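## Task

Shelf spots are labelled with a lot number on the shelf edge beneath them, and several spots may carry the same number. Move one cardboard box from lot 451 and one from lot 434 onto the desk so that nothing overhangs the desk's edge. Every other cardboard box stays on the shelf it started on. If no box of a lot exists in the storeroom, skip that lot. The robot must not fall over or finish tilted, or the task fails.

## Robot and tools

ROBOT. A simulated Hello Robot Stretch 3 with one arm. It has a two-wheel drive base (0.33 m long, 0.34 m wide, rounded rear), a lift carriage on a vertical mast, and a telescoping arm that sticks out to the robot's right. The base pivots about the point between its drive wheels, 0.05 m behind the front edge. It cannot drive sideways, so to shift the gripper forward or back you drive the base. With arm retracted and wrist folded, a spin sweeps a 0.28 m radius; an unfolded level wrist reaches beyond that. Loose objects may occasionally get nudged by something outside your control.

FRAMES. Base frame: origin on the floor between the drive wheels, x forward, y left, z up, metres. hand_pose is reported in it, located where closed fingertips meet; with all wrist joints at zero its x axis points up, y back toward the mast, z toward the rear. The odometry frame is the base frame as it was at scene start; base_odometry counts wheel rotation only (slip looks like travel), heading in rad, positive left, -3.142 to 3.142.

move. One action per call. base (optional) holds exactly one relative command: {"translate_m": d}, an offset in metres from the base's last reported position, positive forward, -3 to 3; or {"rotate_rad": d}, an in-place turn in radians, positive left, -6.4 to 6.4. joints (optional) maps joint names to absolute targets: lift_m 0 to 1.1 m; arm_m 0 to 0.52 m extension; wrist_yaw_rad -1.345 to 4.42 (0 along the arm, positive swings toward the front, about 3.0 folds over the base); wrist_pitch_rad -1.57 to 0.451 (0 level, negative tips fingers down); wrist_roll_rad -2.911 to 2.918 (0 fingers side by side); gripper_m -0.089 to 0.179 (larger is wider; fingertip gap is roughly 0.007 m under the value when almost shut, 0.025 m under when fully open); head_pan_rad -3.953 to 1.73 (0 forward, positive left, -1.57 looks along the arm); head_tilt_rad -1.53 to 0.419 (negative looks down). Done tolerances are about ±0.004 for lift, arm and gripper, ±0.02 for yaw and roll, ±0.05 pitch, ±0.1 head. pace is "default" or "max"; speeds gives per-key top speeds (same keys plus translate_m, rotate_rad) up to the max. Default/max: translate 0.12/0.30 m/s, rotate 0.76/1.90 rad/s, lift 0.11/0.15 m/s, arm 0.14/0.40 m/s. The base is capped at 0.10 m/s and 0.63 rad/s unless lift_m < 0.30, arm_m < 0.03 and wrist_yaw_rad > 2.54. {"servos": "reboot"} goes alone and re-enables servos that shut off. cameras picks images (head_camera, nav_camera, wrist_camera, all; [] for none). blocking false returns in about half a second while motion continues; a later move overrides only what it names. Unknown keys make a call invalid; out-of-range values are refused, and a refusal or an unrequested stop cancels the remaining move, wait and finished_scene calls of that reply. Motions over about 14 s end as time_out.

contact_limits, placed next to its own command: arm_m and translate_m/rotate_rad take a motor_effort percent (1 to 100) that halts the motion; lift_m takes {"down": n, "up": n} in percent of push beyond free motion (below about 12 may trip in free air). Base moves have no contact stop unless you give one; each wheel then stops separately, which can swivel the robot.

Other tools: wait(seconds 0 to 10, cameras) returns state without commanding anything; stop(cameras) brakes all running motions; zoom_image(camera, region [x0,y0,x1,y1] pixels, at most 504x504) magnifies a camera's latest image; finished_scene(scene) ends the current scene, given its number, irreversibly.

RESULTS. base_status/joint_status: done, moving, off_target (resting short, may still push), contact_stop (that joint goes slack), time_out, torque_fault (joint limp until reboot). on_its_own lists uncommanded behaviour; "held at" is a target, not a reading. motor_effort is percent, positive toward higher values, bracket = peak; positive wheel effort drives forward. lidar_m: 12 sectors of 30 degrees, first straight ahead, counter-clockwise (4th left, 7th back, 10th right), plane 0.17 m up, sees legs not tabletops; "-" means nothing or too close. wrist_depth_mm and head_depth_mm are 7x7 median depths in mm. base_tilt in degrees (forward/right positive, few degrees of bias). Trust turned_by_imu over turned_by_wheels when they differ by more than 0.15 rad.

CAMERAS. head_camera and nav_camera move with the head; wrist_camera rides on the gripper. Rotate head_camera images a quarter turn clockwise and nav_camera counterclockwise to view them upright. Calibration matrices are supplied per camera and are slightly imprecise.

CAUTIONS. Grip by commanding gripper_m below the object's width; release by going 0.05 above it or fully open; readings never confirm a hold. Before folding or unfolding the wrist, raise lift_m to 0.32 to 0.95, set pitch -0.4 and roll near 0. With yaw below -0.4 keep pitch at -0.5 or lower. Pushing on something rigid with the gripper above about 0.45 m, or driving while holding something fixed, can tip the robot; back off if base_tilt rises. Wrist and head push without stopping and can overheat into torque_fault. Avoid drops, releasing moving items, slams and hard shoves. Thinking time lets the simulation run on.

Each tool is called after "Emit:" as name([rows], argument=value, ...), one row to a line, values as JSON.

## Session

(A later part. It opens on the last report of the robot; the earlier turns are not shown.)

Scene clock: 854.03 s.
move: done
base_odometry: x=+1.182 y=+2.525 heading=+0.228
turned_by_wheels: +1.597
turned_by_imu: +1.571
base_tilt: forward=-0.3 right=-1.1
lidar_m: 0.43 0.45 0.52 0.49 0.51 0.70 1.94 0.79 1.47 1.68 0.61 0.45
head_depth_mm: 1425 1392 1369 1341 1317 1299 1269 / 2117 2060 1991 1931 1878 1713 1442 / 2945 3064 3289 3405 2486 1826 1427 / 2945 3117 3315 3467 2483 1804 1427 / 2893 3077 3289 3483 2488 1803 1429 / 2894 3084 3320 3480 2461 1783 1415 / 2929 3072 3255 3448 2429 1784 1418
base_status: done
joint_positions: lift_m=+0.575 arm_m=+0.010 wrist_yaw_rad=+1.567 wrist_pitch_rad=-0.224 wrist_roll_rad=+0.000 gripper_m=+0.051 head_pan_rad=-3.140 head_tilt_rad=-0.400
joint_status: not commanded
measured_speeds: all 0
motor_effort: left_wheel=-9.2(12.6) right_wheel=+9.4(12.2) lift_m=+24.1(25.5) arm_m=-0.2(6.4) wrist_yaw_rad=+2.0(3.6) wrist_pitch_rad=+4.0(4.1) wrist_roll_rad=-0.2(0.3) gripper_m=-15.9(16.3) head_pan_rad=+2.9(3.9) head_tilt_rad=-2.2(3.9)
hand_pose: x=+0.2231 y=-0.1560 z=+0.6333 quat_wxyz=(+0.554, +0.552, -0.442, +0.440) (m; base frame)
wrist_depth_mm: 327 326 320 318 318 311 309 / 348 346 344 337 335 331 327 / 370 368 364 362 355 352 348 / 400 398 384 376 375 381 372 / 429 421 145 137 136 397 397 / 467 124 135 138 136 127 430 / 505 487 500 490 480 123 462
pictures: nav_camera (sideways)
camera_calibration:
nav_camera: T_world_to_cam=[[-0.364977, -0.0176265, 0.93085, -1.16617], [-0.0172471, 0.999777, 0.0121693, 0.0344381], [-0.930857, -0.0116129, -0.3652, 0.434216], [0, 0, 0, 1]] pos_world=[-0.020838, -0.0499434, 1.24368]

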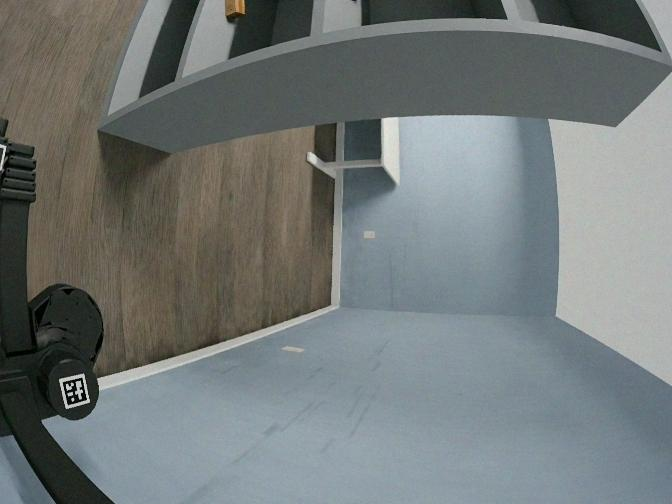

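Emit:
move(base={"translate_m": -1.3}, cameras=[])

Emit:
move(base={"translate_m": -0.567}, joints={"lift_m": 0.78}, cameras=["nav_camera"])

Scene clock: 883.30 s.
move: done
base_odometry: x=-0.084 y=+2.231 heading=+0.228
turned_by_wheels: +0.000
turned_by_imu: -0.001
base_tilt: forward=-0.3 right=-1.2
lidar_m: 1.73 0.71 0.51 0.50 0.51 0.70 1.94 1.83 2.70 1.00 0.59 0.75
head_depth_mm: 1416 1385 1359 1337 1311 1297 1282 / 1756 1875 1959 1927 1906 1708 1449 / 1756 1856 2027 2144 2281 1809 1435 / 1763 1884 2005 2157 2279 1818 1421 / 1764 1868 1988 2156 2271 1797 1425 / 1756 1856 2001 2133 2274 1790 1412 / 1739 1865 1984 2142 2256 1796 1409
base_status: done
joint_positions: lift_m=+0.575 arm_m=+0.010 wrist_yaw_rad=+1.567 wrist_pitch_rad=-0.224 wrist_roll_rad=+0.000 gripper_m=+0.051 head_pan_rad=-3.140 head_tilt_rad=-0.400
joint_status: not commanded
measured_speeds: all 0
motor_effort: left_wheel=-3.9(13.0) right_wheel=-7.8(11.3) lift_m=+30.4(30.9) arm_m=-1.1(13.2) wrist_yaw_rad=+1.6(4.0) wrist_pitch_rad=+4.0(4.1) wrist_roll_rad=-0.2(0.4) gripper_m=-16.0(16.7) head_pan_rad=+3.5(4.0) head_tilt_rad=-2.4(3.8)
hand_pose: x=+0.2231 y=-0.1560 z=+0.6333 quat_wxyz=(+0.554, +0.552, -0.442, +0.440) (m; base frame)
wrist_depth_mm: - - - - - - 489 / - - - - - - 486 / - - - - - - 479 / - - - - - - 485 / - - 143 137 136 - 484 / - 124 135 138 136 123 481 / - 124 866 856 148 119 479
pictures: none
No camera images: "cameras" was empty.

Scene clock: 890.10 s.
move: done
base_odometry: x=-0.636 y=+2.103 heading=+0.229
turned_by_wheels: +0.000
turned_by_imu: +0.000
base_tilt: forward=-0.3 right=-1.3
lidar_m: 1.92 0.70 0.51 0.49 0.51 0.70 1.47 1.38 2.09 3.23 1.16 0.98
head_depth_mm: 1250 1314 1353 1341 1310 1296 1273 / 1262 1346 1435 1523 1652 1705 1448 / 1262 1347 1436 1562 1662 1758 1441 / 1261 1335 1432 1554 1668 1749 1431 / 1260 1334 1436 1527 1667 1741 1423 / 1251 1341 1430 1542 1654 1737 1423 / 1252 1337 1426 1545 1647 1739 1408
base_status: done
joint_positions: lift_m=+0.780 arm_m=+0.010 wrist_yaw_rad=+1.567 wrist_pitch_rad=-0.224 wrist_roll_rad=+0.000 gripper_m=+0.051 head_pan_rad=-3.140 head_tilt_rad=-0.400
joint_status: all done
measured_speeds: all 0
motor_effort: left_wheel=-3.9(12.5) right_wheel=-8.3(11.2) lift_m=+31.2(34.2) arm_m=+4.1(4.8) wrist_yaw_rad=+1.1(3.4) wrist_pitch_rad=+4.1(4.2) wrist_roll_rad=+0.2(0.3) gripper_m=-16.2(16.3) head_pan_rad=+2.7(4.0) head_tilt_rad=-1.9(3.1)
hand_pose: x=+0.2231 y=-0.1560 z=+0.8382 quat_wxyz=(+0.554, +0.552, -0.441, +0.440) (m; base frame)
wrist_depth_mm: - - - - - - 661 / - - - - - 719 699 / - - - - - 773 761 / - - - - - 827 803 / - - 144 137 136 876 858 / - 124 135 138 136 126 923 / - 124 - - - 123 -
pictures: nav_camera (sideways)
camera_calibration:
nav_camera: T_world_to_cam=[[-0.364977, -0.0176267, 0.93085, -1.16617], [-0.0172476, 0.999777, 0.0121693, 0.0344381], [-0.930857, -0.0116133, -0.3652, 0.434216], [0, 0, 0, 1]] pos_world=[-0.020838, -0.0499434, 1.24368]

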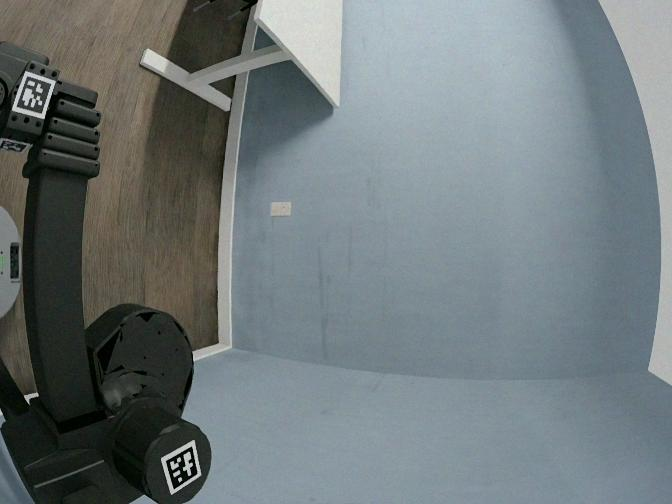

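Emit:
move(base={"rotate_rad": -1.597}, joints={"head_pan_rad": -1.57, "head_tilt_rad": -0.5}, speeds={"rotate_rad": 0.5}, cameras=["head_camera", "nav_camera"])

Scene clock: 937.10 s.
move: done
base_odometry: x=-0.636 y=+2.103 heading=-1.368
turned_by_wheels: -1.597
turned_by_imu: -1.571
base_tilt: forward=-0.3 right=-1.3
lidar_m: 3.34 1.18 0.98 2.03 0.71 0.52 0.50 0.51 0.70 1.47 1.37 1.90
head_depth_mm: 1227 1304 1342 1314 1285 1281 1245 / 1227 1342 1458 1593 1729 1598 1337 / 1228 1342 1458 1592 1792 1638 1338 / 1226 1333 1446 1614 1767 1637 1321 / 1230 1332 1450 1587 1773 1605 1328 / 1229 1323 1446 1586 1762 1595 1307 / 1225 1331 1449 1593 1762 1601 1309
base_status: done
joint_positions: lift_m=+0.780 arm_m=+0.010 wrist_yaw_rad=+1.567 wrist_pitch_rad=-0.224 wrist_roll_rad=+0.000 gripper_m=+0.051 head_pan_rad=-1.570 head_tilt_rad=-0.501
joint_status: all done
measured_speeds: all 0
motor_effort: left_wheel=+7.9(11.3) right_wheel=-10.3(13.8) lift_m=+30.3(31.8) arm_m=+2.6(8.4) wrist_yaw_rad=+1.7(3.5) wrist_pitch_rad=+4.0(4.2) wrist_roll_rad=-0.2(0.3) gripper_m=-15.9(16.5) head_pan_rad=-3.2(5.8) head_tilt_rad=-2.3(6.5)
hand_pose: x=+0.2231 y=-0.1559 z=+0.8382 quat_wxyz=(+0.554, +0.552, -0.441, +0.440) (m; base frame)
wrist_depth_mm: - - - - - - - / - - - - - - - / - - - - - - - / - - - - - - - / - - 144 136 136 - - / - 124 135 138 136 127 - / - - - - - 122 -
pictures: head_camera (sideways), nav_camera (sideways)
camera_calibration:
head_camera: T_world_to_cam=[[-0.0468312, 0.432893, -0.900228, 1.18717], [0.997518, -0.0271669, -0.0649562, 0.0780956], [-0.0525755, -0.901036, -0.430546, 0.516238], [0, 0, 0, 1]] pos_world=[0.00483652, -0.0466482, 1.29606]
nav_camera: T_world_to_cam=[[0.0176201, -0.45664, 0.889477, -1.11452], [-0.999781, -0.0180543, 0.0105365, 0.0425588], [0.0112475, -0.889468, -0.456858, 0.547744], [0, 0, 0, 1]] pos_world=[0.0560268, -0.020965, 1.24113]

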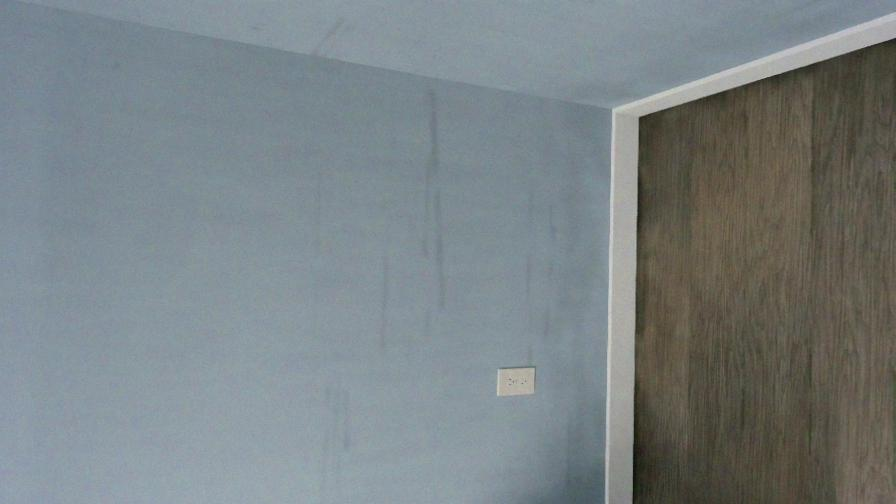

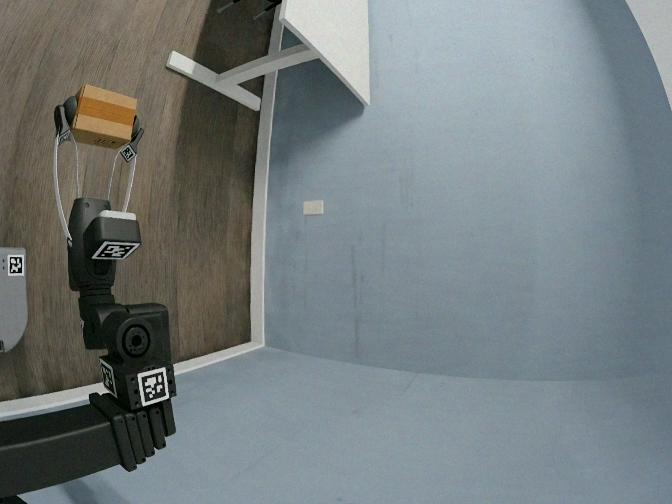

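Emit:
move(base={"translate_m": 1.3}, speeds={"translate_m": 0.1}, cameras=["head_camera", "nav_camera"])

Scene clock: 961.90 s.
move: done
base_odometry: x=-0.374 y=+0.830 heading=-1.368
turned_by_wheels: +0.000
turned_by_imu: +0.000
base_tilt: forward=-0.3 right=-1.2
lidar_m: 2.50 1.20 0.87 0.84 0.87 1.86 1.79 1.84 1.06 0.95 0.91 2.00
head_depth_mm: 1233 1327 1455 1543 972 1596 1345 / 1228 1326 1445 1394 958 1433 1336 / 1226 1321 1446 1371 949 1602 1334 / 1212 1320 1439 1344 945 1583 1316 / 1215 1314 1445 1332 935 1566 1317 / 1210 1316 1423 1321 928 1506 1315 / 1220 1322 1423 1310 922 1561 1312
base_status: done
joint_positions: lift_m=+0.780 arm_m=+0.010 wrist_yaw_rad=+1.567 wrist_pitch_rad=-0.224 wrist_roll_rad=+0.000 gripper_m=+0.051 head_pan_rad=-1.570 head_tilt_rad=-0.500
joint_status: not commanded
measured_speeds: all 0
motor_effort: left_wheel=+3.5(12.1) right_wheel=+5.7(10.7) lift_m=+29.6(31.4) arm_m=-9.8(13.2) wrist_yaw_rad=+1.4(3.4) wrist_pitch_rad=+4.1(4.2) wrist_roll_rad=-0.2(0.4) gripper_m=-15.5(16.5) head_pan_rad=-3.2(3.8) head_tilt_rad=+4.3(5.2)
hand_pose: x=+0.2231 y=-0.1559 z=+0.8382 quat_wxyz=(+0.554, +0.552, -0.441, +0.440) (m; base frame)
wrist_depth_mm: - - - - - - - / - - - - - - - / - - - - - - - / - - - - - - - / - - 143 137 136 - - / - 124 135 138 136 127 - / - - - - - 123 -
pictures: head_camera (sideways), nav_camera (sideways)
camera_calibration:
head_camera: T_world_to_cam=[[-0.0466191, 0.432251, -0.900547, 1.18759], [0.997505, -0.0277024, -0.0649352, 0.0780684], [-0.0530156, -0.901328, -0.429881, 0.515375], [0, 0, 0, 1]] pos_world=[0.00481373, -0.0466519, 1.2961]
nav_camera: T_world_to_cam=[[0.0173964, -0.455992, 0.889814, -1.11496], [-0.99979, -0.0175579, 0.0105489, 0.0425427], [0.010813, -0.889811, -0.456201, 0.546892], [0, 0, 0, 1]] pos_world=[0.0560165, -0.0210342, 1.24115]

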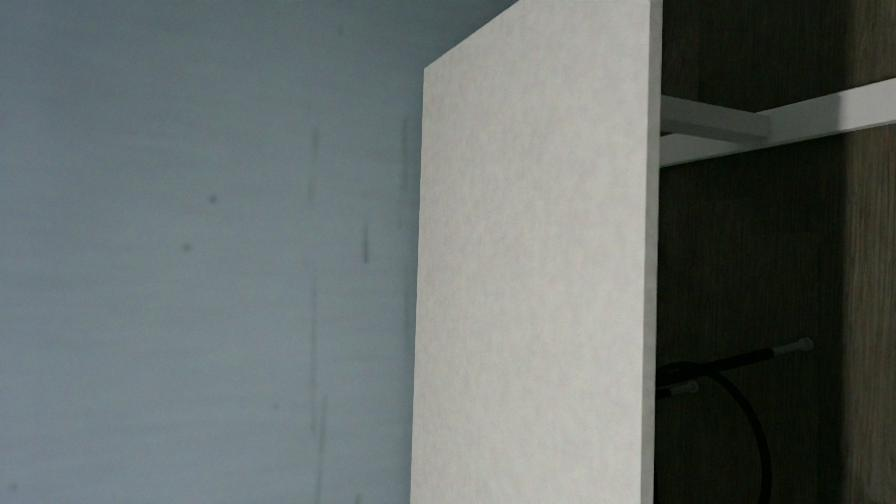

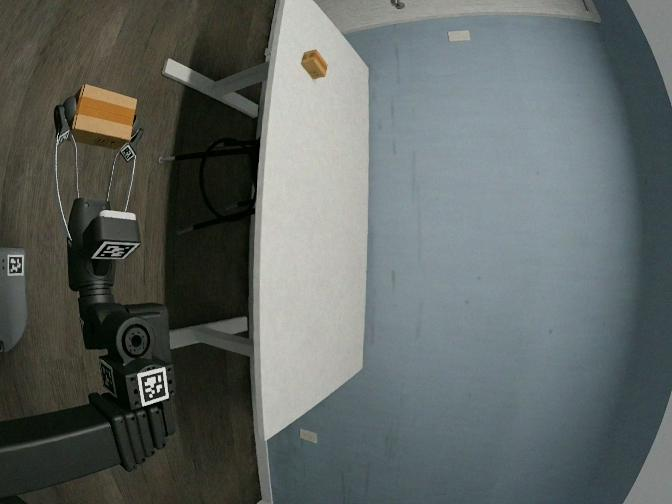

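Emit:
move(joints={"wrist_yaw_rad": 0.0, "arm_m": 0.2}, speeds={"wrist_yaw_rad": 0.8}, contact_limits={"arm_m": 40}, cameras=["head_camera"])

Emit:
move(joints={"arm_m": 0.44}, contact_limits={"arm_m": 40}, cameras=["head_camera", "wrist_camera"])

Scene clock: 984.37 s.
move: done
base_odometry: x=-0.374 y=+0.830 heading=-1.368
turned_by_wheels: +0.000
turned_by_imu: +0.000
base_tilt: forward=-0.3 right=-1.2
lidar_m: 2.51 1.21 0.87 0.83 0.87 1.86 1.79 1.85 1.06 0.94 0.91 1.99
head_depth_mm: 1230 1332 1446 1551 967 1612 312 / 1223 1333 1456 1383 956 399 336 / 1224 1318 1439 1365 954 390 433 / 1221 1316 1431 1350 943 415 1233 / 1209 1313 1434 1336 936 1554 1310 / 1213 1311 1427 1325 930 1502 1317 / 1217 1313 1415 1316 925 1554 1305
base_status: not commanded
joint_positions: lift_m=+0.780 arm_m=+0.200 wrist_yaw_rad=+0.003 wrist_pitch_rad=-0.224 wrist_roll_rad=+0.000 gripper_m=+0.051 head_pan_rad=-1.570 head_tilt_rad=-0.500
joint_status: all done
measured_speeds: all 0
motor_effort: left_wheel=+3.1(4.1) right_wheel=+5.4(6.7) lift_m=+28.9(29.8) arm_m=+12.1(15.0) wrist_yaw_rad=-3.8(8.1) wrist_pitch_rad=+4.1(4.1) wrist_roll_rad=-0.1(0.3) gripper_m=-15.3(16.4) head_pan_rad=-3.0(3.6) head_tilt_rad=+4.1(4.6)
contact_limits: arm_m 40 (drawing in: default 31, maximum 55; extending or still: default 40, maximum 69)
hand_pose: x=-0.0208 y=-0.5894 z=+0.8382 quat_wxyz=(+0.703, +0.080, -0.702, -0.078) (m; base frame)
wrist_depth_mm: - - - - - - - / - - - - - - - / - - - - - - - / - - - 164 - - - / - - 143 137 136 - - / - 124 135 138 136 123 - / - 124 - - 148 119 285
pictures: head_camera (sideways)
camera_calibration:
head_camera: T_world_to_cam=[[-0.0466191, 0.43223, -0.900557, 1.1876], [0.997505, -0.0277039, -0.0649345, 0.0780676], [-0.0530156, -0.901338, -0.42986, 0.515348], [0, 0, 0, 1]] pos_world=[0.00481373, -0.046652, 1.2961]

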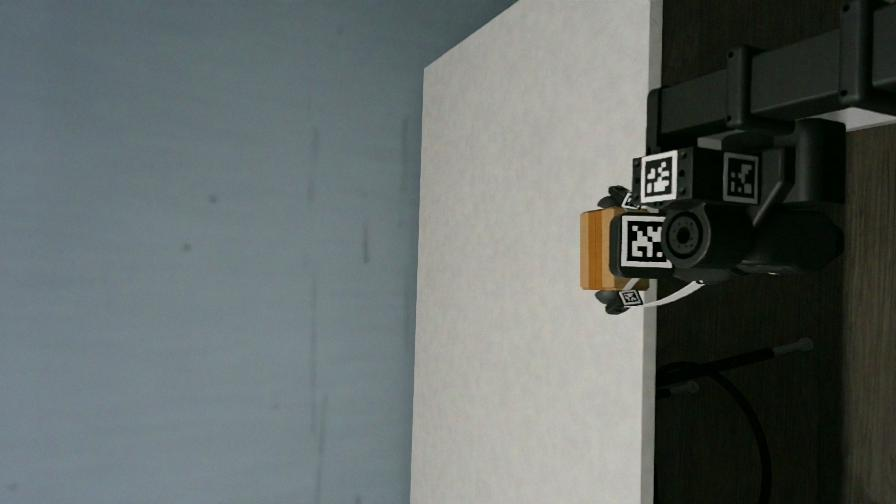

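Scene clock: 987.37 s.
move: done
base_odometry: x=-0.374 y=+0.830 heading=-1.368
turned_by_wheels: +0.000
turned_by_imu: +0.000
base_tilt: forward=-0.5 right=-1.2
lidar_m: 2.50 1.20 0.87 0.84 0.87 1.86 1.79 1.85 1.06 0.94 0.91 2.00
head_depth_mm: 1219 1329 1442 1545 969 1600 327 / 1215 1326 1453 1380 888 391 336 / 1222 1323 1449 1371 606 1588 1330 / 1210 1315 1430 1344 717 1574 1318 / 1210 1312 1443 1340 934 1577 1324 / 1210 1317 1433 1316 929 1520 1311 / 1212 1314 1428 1307 923 1547 1310
base_status: not commanded
joint_positions: lift_m=+0.780 arm_m=+0.440 wrist_yaw_rad=+0.003 wrist_pitch_rad=-0.224 wrist_roll_rad=+0.000 gripper_m=+0.051 head_pan_rad=-1.570 head_tilt_rad=-0.500
joint_status: all done
measured_speeds: all 0
motor_effort: left_wheel=+3.9(4.2) right_wheel=+5.2(6.6) lift_m=+29.8(29.8) arm_m=+13.4(14.7) wrist_yaw_rad=-3.7(4.4) wrist_pitch_rad=+4.0(4.2) wrist_roll_rad=-0.1(0.3) gripper_m=-15.4(16.4) head_pan_rad=-2.4(3.5) head_tilt_rad=+4.7(4.7)
contact_limits: arm_m 40 (drawing in: default 31, maximum 55; extending or still: default 40, maximum 69)
hand_pose: x=-0.0208 y=-0.8294 z=+0.8382 quat_wxyz=(+0.703, +0.080, -0.702, -0.078) (m; base frame)
wrist_depth_mm: - - - - - - - / - - - - - - - / - - - - - - - / - - - 163 - - - / - - 144 137 136 - - / - 124 135 138 136 123 - / 273 246 247 245 245 122 260
pictures: head_camera (sideways), wrist_camera
camera_calibration:
head_camera: T_world_to_cam=[[-0.046619, 0.43223, -0.900557, 1.1876], [0.997505, -0.0277043, -0.0649345, 0.0780676], [-0.0530159, -0.901338, -0.42986, 0.515348], [0, 0, 0, 1]] pos_world=[0.00481371, -0.046652, 1.2961]
wrist_camera: T_world_to_cam=[[-0.99887, -0.0440388, -0.0178865, -0.0356387], [-0.00192368, 0.413446, -0.910527, 1.13865], [0.0474936, -0.909463, -0.413063, -0.240938], [0, 0, 0, 1]] pos_world=[-0.021965, -0.691464, 0.936614]

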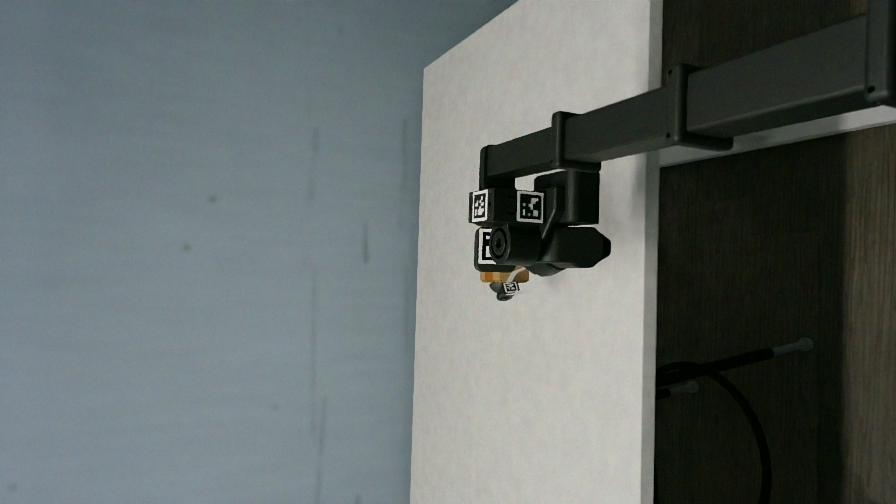

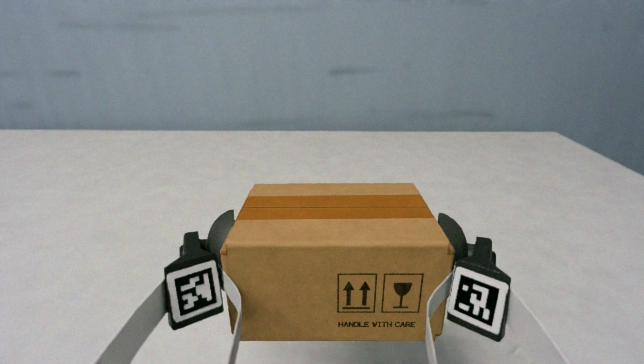

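Emit:
move(joints={"lift_m": 0.698}, speeds={"lift_m": 0.06}, contact_limits={"lift_m": {"down": 20}}, cameras=[])

Emit:
move(joints={"lift_m": 0.688}, speeds={"lift_m": 0.02}, contact_limits={"lift_m": {"down": 15}}, cameras=["wrist_camera"])

Scene clock: 997.23 s.
move: done
base_odometry: x=-0.374 y=+0.830 heading=-1.368
turned_by_wheels: +0.000
turned_by_imu: +0.000
base_tilt: forward=-0.4 right=-1.4
lidar_m: 2.51 1.20 0.87 0.84 0.87 1.86 1.79 1.85 1.06 0.94 0.91 2.00
head_depth_mm: 1228 1328 1450 1558 967 1615 1341 / 1220 1326 1440 1384 959 825 393 / 1217 1315 1433 1365 661 1489 1300 / 1216 1317 1439 1358 673 1580 1329 / 1219 1311 1434 1337 933 1573 1319 / 1213 1316 1429 1319 930 1502 1309 / 1216 1313 1420 1306 918 1561 1314
base_status: not commanded
joint_positions: lift_m=+0.698 arm_m=+0.440 wrist_yaw_rad=+0.003 wrist_pitch_rad=-0.224 wrist_roll_rad=+0.000 gripper_m=+0.051 head_pan_rad=-1.570 head_tilt_rad=-0.500
joint_status: all done
measured_speeds: all 0
motor_effort: left_wheel=+3.3(4.0) right_wheel=+6.1(6.5) lift_m=+26.6(31.0) arm_m=+13.1(13.9) wrist_yaw_rad=-3.4(4.5) wrist_pitch_rad=+4.1(4.2) wrist_roll_rad=+0.2(0.3) gripper_m=-15.3(16.3) head_pan_rad=-3.0(3.4) head_tilt_rad=+3.6(4.4)
contact_limits: arm_m 40 (drawing in: default 31, maximum 55; extending or still: default 40, maximum 69); lift_m down 20 (down: maximum 72; up: maximum 65)
hand_pose: x=-0.0208 y=-0.8294 z=+0.7562 quat_wxyz=(+0.703, +0.080, -0.702, -0.078) (m; base frame)
wrist_depth_mm: - - - - - - - / - - - - - - - / - - - - - - - / - - - 163 174 - - / 245 242 145 137 136 240 240 / 196 181 134 138 136 126 192 / 168 152 152 151 150 123 160
pictures: none
No camera images: "cameras" was empty.

Scene clock: 998.10 s.
move: done
base_odometry: x=-0.374 y=+0.830 heading=-1.368
turned_by_wheels: +0.000
turned_by_imu: +0.000
base_tilt: forward=-0.3 right=-1.2
lidar_m: 2.50 1.20 0.87 0.84 0.87 1.86 1.79 1.86 1.06 0.94 0.91 2.00
head_depth_mm: 1223 1318 1438 1552 969 1596 1343 / 1226 1319 1440 1382 964 1326 402 / 1219 1321 1444 1369 671 653 1295 / 1223 1311 1430 1359 752 1571 1322 / 1209 1309 1436 1334 933 1563 1317 / 1213 1314 1425 1323 929 1510 1314 / 1198 1315 1428 1306 920 1552 1303
base_status: not commanded
joint_positions: lift_m=+0.688 arm_m=+0.440 wrist_yaw_rad=+0.003 wrist_pitch_rad=-0.214 wrist_roll_rad=+0.000 gripper_m=+0.051 head_pan_rad=-1.570 head_tilt_rad=-0.500
joint_status: all done
measured_speeds: all 0
motor_effort: left_wheel=+3.7(3.8) right_wheel=+6.0(6.3) lift_m=+24.2(26.8) arm_m=+13.0(13.6) wrist_yaw_rad=-3.3(3.9) wrist_pitch_rad=+2.1(4.2) wrist_roll_rad=-0.2(0.3) gripper_m=-15.9(16.1) head_pan_rad=-2.5(3.4) head_tilt_rad=+3.4(4.3)
contact_limits: arm_m 40 (drawing in: default 31, maximum 55; extending or still: default 40, maximum 69); lift_m down 15 (down: maximum 72; up: maximum 65)
hand_pose: x=-0.0208 y=-0.8302 z=+0.7487 quat_wxyz=(+0.703, +0.077, -0.703, -0.075) (m; base frame)
wrist_depth_mm: - - - - - - - / - - - - - - - / - - - - - - - / - - 183 172 170 - 269 / 232 232 144 136 136 227 228 / 185 177 134 138 136 126 182 / 159 143 148 147 147 122 151
pictures: wrist_camera
camera_calibration:
wrist_camera: T_world_to_cam=[[-0.998869, -0.0442282, -0.0174648, -0.0377438], [-0.00189914, 0.404093, -0.914716, 1.05287], [0.0475137, -0.913648, -0.40372, -0.289114], [0, 0, 0, 1]] pos_world=[-0.0219647, -0.691276, 0.845698]

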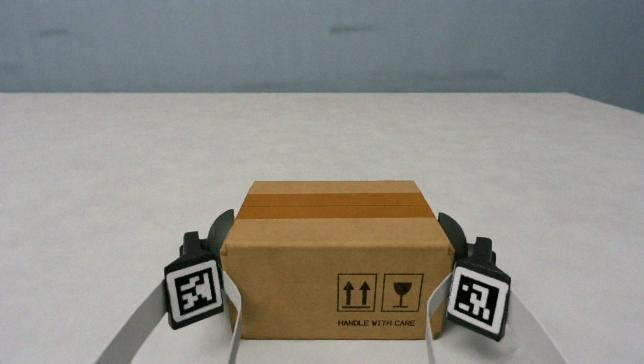

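Emit:
move(joints={"gripper_m": 0.179}, cameras=["wrist_camera"])

Emit:
move(joints={"lift_m": 0.83}, cameras=["wrist_camera"])

Emit:
move(joints={"arm_m": 0.0, "wrist_pitch_rad": -0.4}, cameras=["head_camera", "nav_camera"])

Scene clock: 1006.30 s.
move: done
base_odometry: x=-0.374 y=+0.830 heading=-1.368
turned_by_wheels: +0.000
turned_by_imu: +0.000
base_tilt: forward=-0.3 right=-1.1
lidar_m: 2.50 1.20 0.87 0.84 0.87 1.86 1.79 1.86 1.06 0.94 0.91 1.99
head_depth_mm: 1224 1334 1450 1554 967 1606 1345 / 1223 1327 1438 1379 960 1312 403 / 1218 1327 1448 1361 673 651 1301 / 1217 1317 1446 1355 752 1583 1329 / 1218 1318 1434 1331 920 1571 1315 / 1216 1318 1422 1325 926 1506 1309 / 1205 1310 1431 1305 921 1547 1305
base_status: not commanded
joint_positions: lift_m=+0.688 arm_m=+0.440 wrist_yaw_rad=+0.002 wrist_pitch_rad=-0.214 wrist_roll_rad=+0.000 gripper_m=+0.179 head_pan_rad=-1.570 head_tilt_rad=-0.500
joint_status: all done
measured_speeds: all 0
motor_effort: left_wheel=+3.5(3.9) right_wheel=+6.1(6.5) lift_m=+30.2(30.7) arm_m=+12.5(13.0) wrist_yaw_rad=-2.9(4.6) wrist_pitch_rad=+2.1(2.2) wrist_roll_rad=-0.2(0.3) gripper_m=+0.6(85.3) head_pan_rad=-3.0(3.4) head_tilt_rad=+2.8(3.9)
contact_limits: arm_m 40 (drawing in: default 31, maximum 55; extending or still: default 40, maximum 69); lift_m down 15 (down: maximum 72; up: maximum 65)
hand_pose: x=-0.0210 y=-0.8303 z=+0.7488 quat_wxyz=(+0.703, +0.076, -0.703, -0.075) (m; base frame)
wrist_depth_mm: - - - - - - - / - - - - - - - / - - - - - - - / - - 182 171 170 - 266 / 233 230 143 136 136 229 227 / 119 145 140 137 139 181 121 / 118 148 148 147 146 151 108
pictures: wrist_camera
camera_calibration:
wrist_camera: T_world_to_cam=[[-0.998905, -0.0434006, -0.0174601, -0.0372643], [-0.00156403, 0.404004, -0.914756, 1.05287], [0.0467549, -0.913727, -0.403629, -0.289249], [0, 0, 0, 1]] pos_world=[-0.022053, -0.691273, 0.845715]

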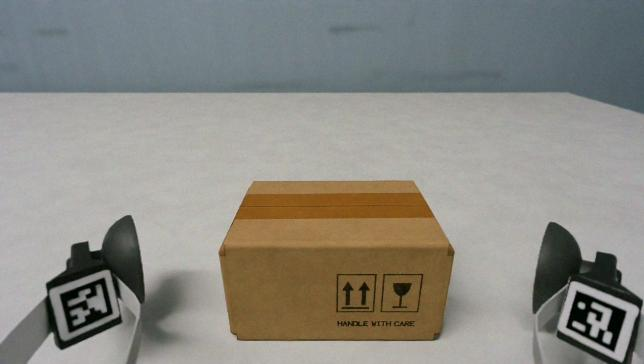

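Scene clock: 1008.43 s.
move: done
base_odometry: x=-0.374 y=+0.830 heading=-1.368
turned_by_wheels: +0.000
turned_by_imu: +0.000
base_tilt: forward=-0.4 right=-1.1
lidar_m: 2.50 1.20 0.87 0.84 0.87 1.86 1.79 1.85 1.06 0.94 0.91 2.00
head_depth_mm: 1221 1335 1450 1551 969 329 - / 1227 1331 1436 1380 423 351 1304 / 1227 1316 1444 613 842 1587 1326 / 1216 1331 1436 1203 869 1582 1321 / 1210 1307 1433 1347 940 1564 1324 / 1208 1308 1426 1322 928 1502 1310 / 1213 1311 1428 1310 921 1545 1309
base_status: not commanded
joint_positions: lift_m=+0.830 arm_m=+0.440 wrist_yaw_rad=+0.002 wrist_pitch_rad=-0.214 wrist_roll_rad=+0.000 gripper_m=+0.179 head_pan_rad=-1.570 head_tilt_rad=-0.500
joint_status: all done
measured_speeds: all 0
motor_effort: left_wheel=+3.4(3.9) right_wheel=+5.2(6.7) lift_m=+31.2(33.5) arm_m=+11.9(12.7) wrist_yaw_rad=-2.7(3.5) wrist_pitch_rad=+2.2(2.3) wrist_roll_rad=+0.1(0.3) gripper_m=+0.5(1.1) head_pan_rad=-2.5(3.4) head_tilt_rad=+2.7(4.0)
contact_limits: arm_m 40 (drawing in: default 31, maximum 55; extending or still: default 40, maximum 69)
hand_pose: x=-0.0210 y=-0.8302 z=+0.8906 quat_wxyz=(+0.703, +0.077, -0.703, -0.075) (m; base frame)
wrist_depth_mm: - - - - - - - / - - - - - - - / - - - - - - - / - - - - - - - / - 143 - - - - - / 119 126 - - - - 117 / 115 - - - - - 107
pictures: wrist_camera
camera_calibration:
wrist_camera: T_world_to_cam=[[-0.998905, -0.0433914, -0.0174811, -0.0347591], [-0.00156459, 0.404465, -0.914552, 1.18283], [0.0467542, -0.913524, -0.40409, -0.231368], [0, 0, 0, 1]] pos_world=[-0.022053, -0.691283, 0.987661]

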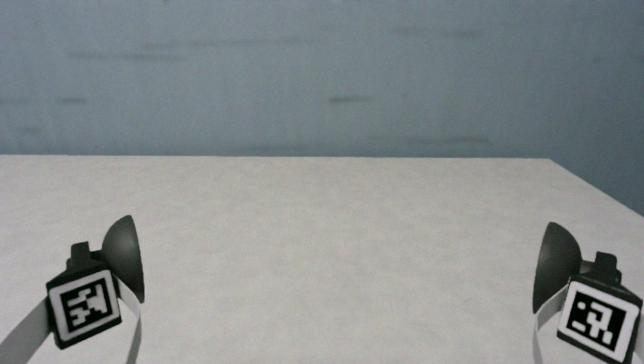

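Scene clock: 1012.87 s.
move: done
base_odometry: x=-0.374 y=+0.830 heading=-1.368
turned_by_wheels: +0.000
turned_by_imu: +0.000
base_tilt: forward=-0.3 right=-1.2
lidar_m: 2.50 1.20 0.87 0.84 0.86 1.86 1.79 1.85 1.06 0.94 0.91 2.00
head_depth_mm: 1226 1319 1451 1547 968 1602 1362 / 1227 1321 1448 1391 957 1432 1265 / 1226 1317 1430 1367 952 1571 1298 / 1216 1316 1437 1357 923 1567 306 / 1208 1320 1436 1338 934 1574 1287 / 1210 1309 1446 1334 930 1508 1248 / 1212 1311 1427 1314 926 1546 1310
base_status: not commanded
joint_positions: lift_m=+0.830 arm_m=+0.001 wrist_yaw_rad=+0.002 wrist_pitch_rad=-0.413 wrist_roll_rad=+0.000 gripper_m=+0.179 head_pan_rad=-1.570 head_tilt_rad=-0.500
joint_status: all done
measured_speeds: all 0
motor_effort: left_wheel=+3.4(4.1) right_wheel=+6.0(6.6) lift_m=+25.1(31.3) arm_m=-13.0(14.4) wrist_yaw_rad=-1.7(4.0) wrist_pitch_rad=+1.9(5.0) wrist_roll_rad=-0.3(0.3) gripper_m=+0.5(1.1) head_pan_rad=-2.5(3.4) head_tilt_rad=+3.1(4.1)
hand_pose: x=-0.0211 y=-0.3706 z=+0.8438 quat_wxyz=(+0.693, +0.146, -0.692, -0.144) (m; base frame)
wrist_depth_mm: - - - - - - - / - - - 588 - - - / - - - - - - - / - - - - - - - / - - - - - - - / 119 141 - - - - 122 / 118 - - - - - 108
pictures: head_camera (sideways), nav_camera (sideways)
camera_calibration:
head_camera: T_world_to_cam=[[-0.0466189, 0.43223, -0.900557, 1.1876], [0.997505, -0.0277044, -0.0649345, 0.0780676], [-0.053016, -0.901338, -0.42986, 0.515348], [0, 0, 0, 1]] pos_world=[0.0048137, -0.046652, 1.2961]
nav_camera: T_world_to_cam=[[0.0173962, -0.455971, 0.889825, -1.11497], [-0.99979, -0.0175571, 0.0105493, 0.0425422], [0.0108126, -0.889821, -0.456181, 0.546866], [0, 0, 0, 1]] pos_world=[0.0560165, -0.0210356, 1.24115]

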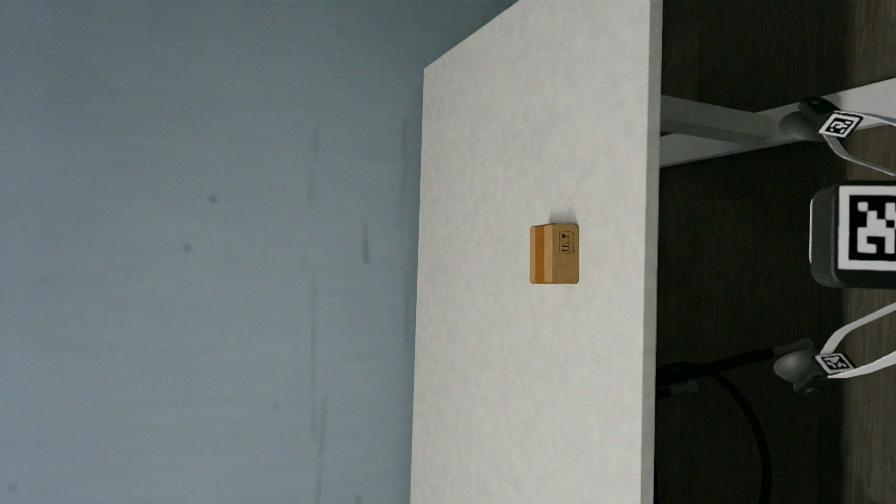

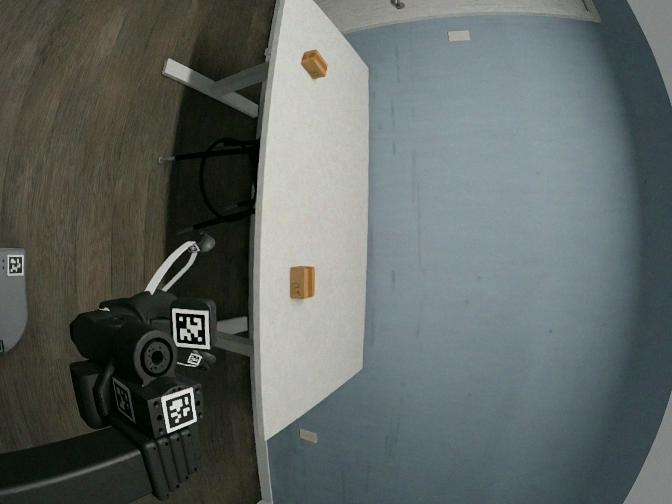

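Emit:
finished_scene(scene=2)

The scene is finished: the task was done.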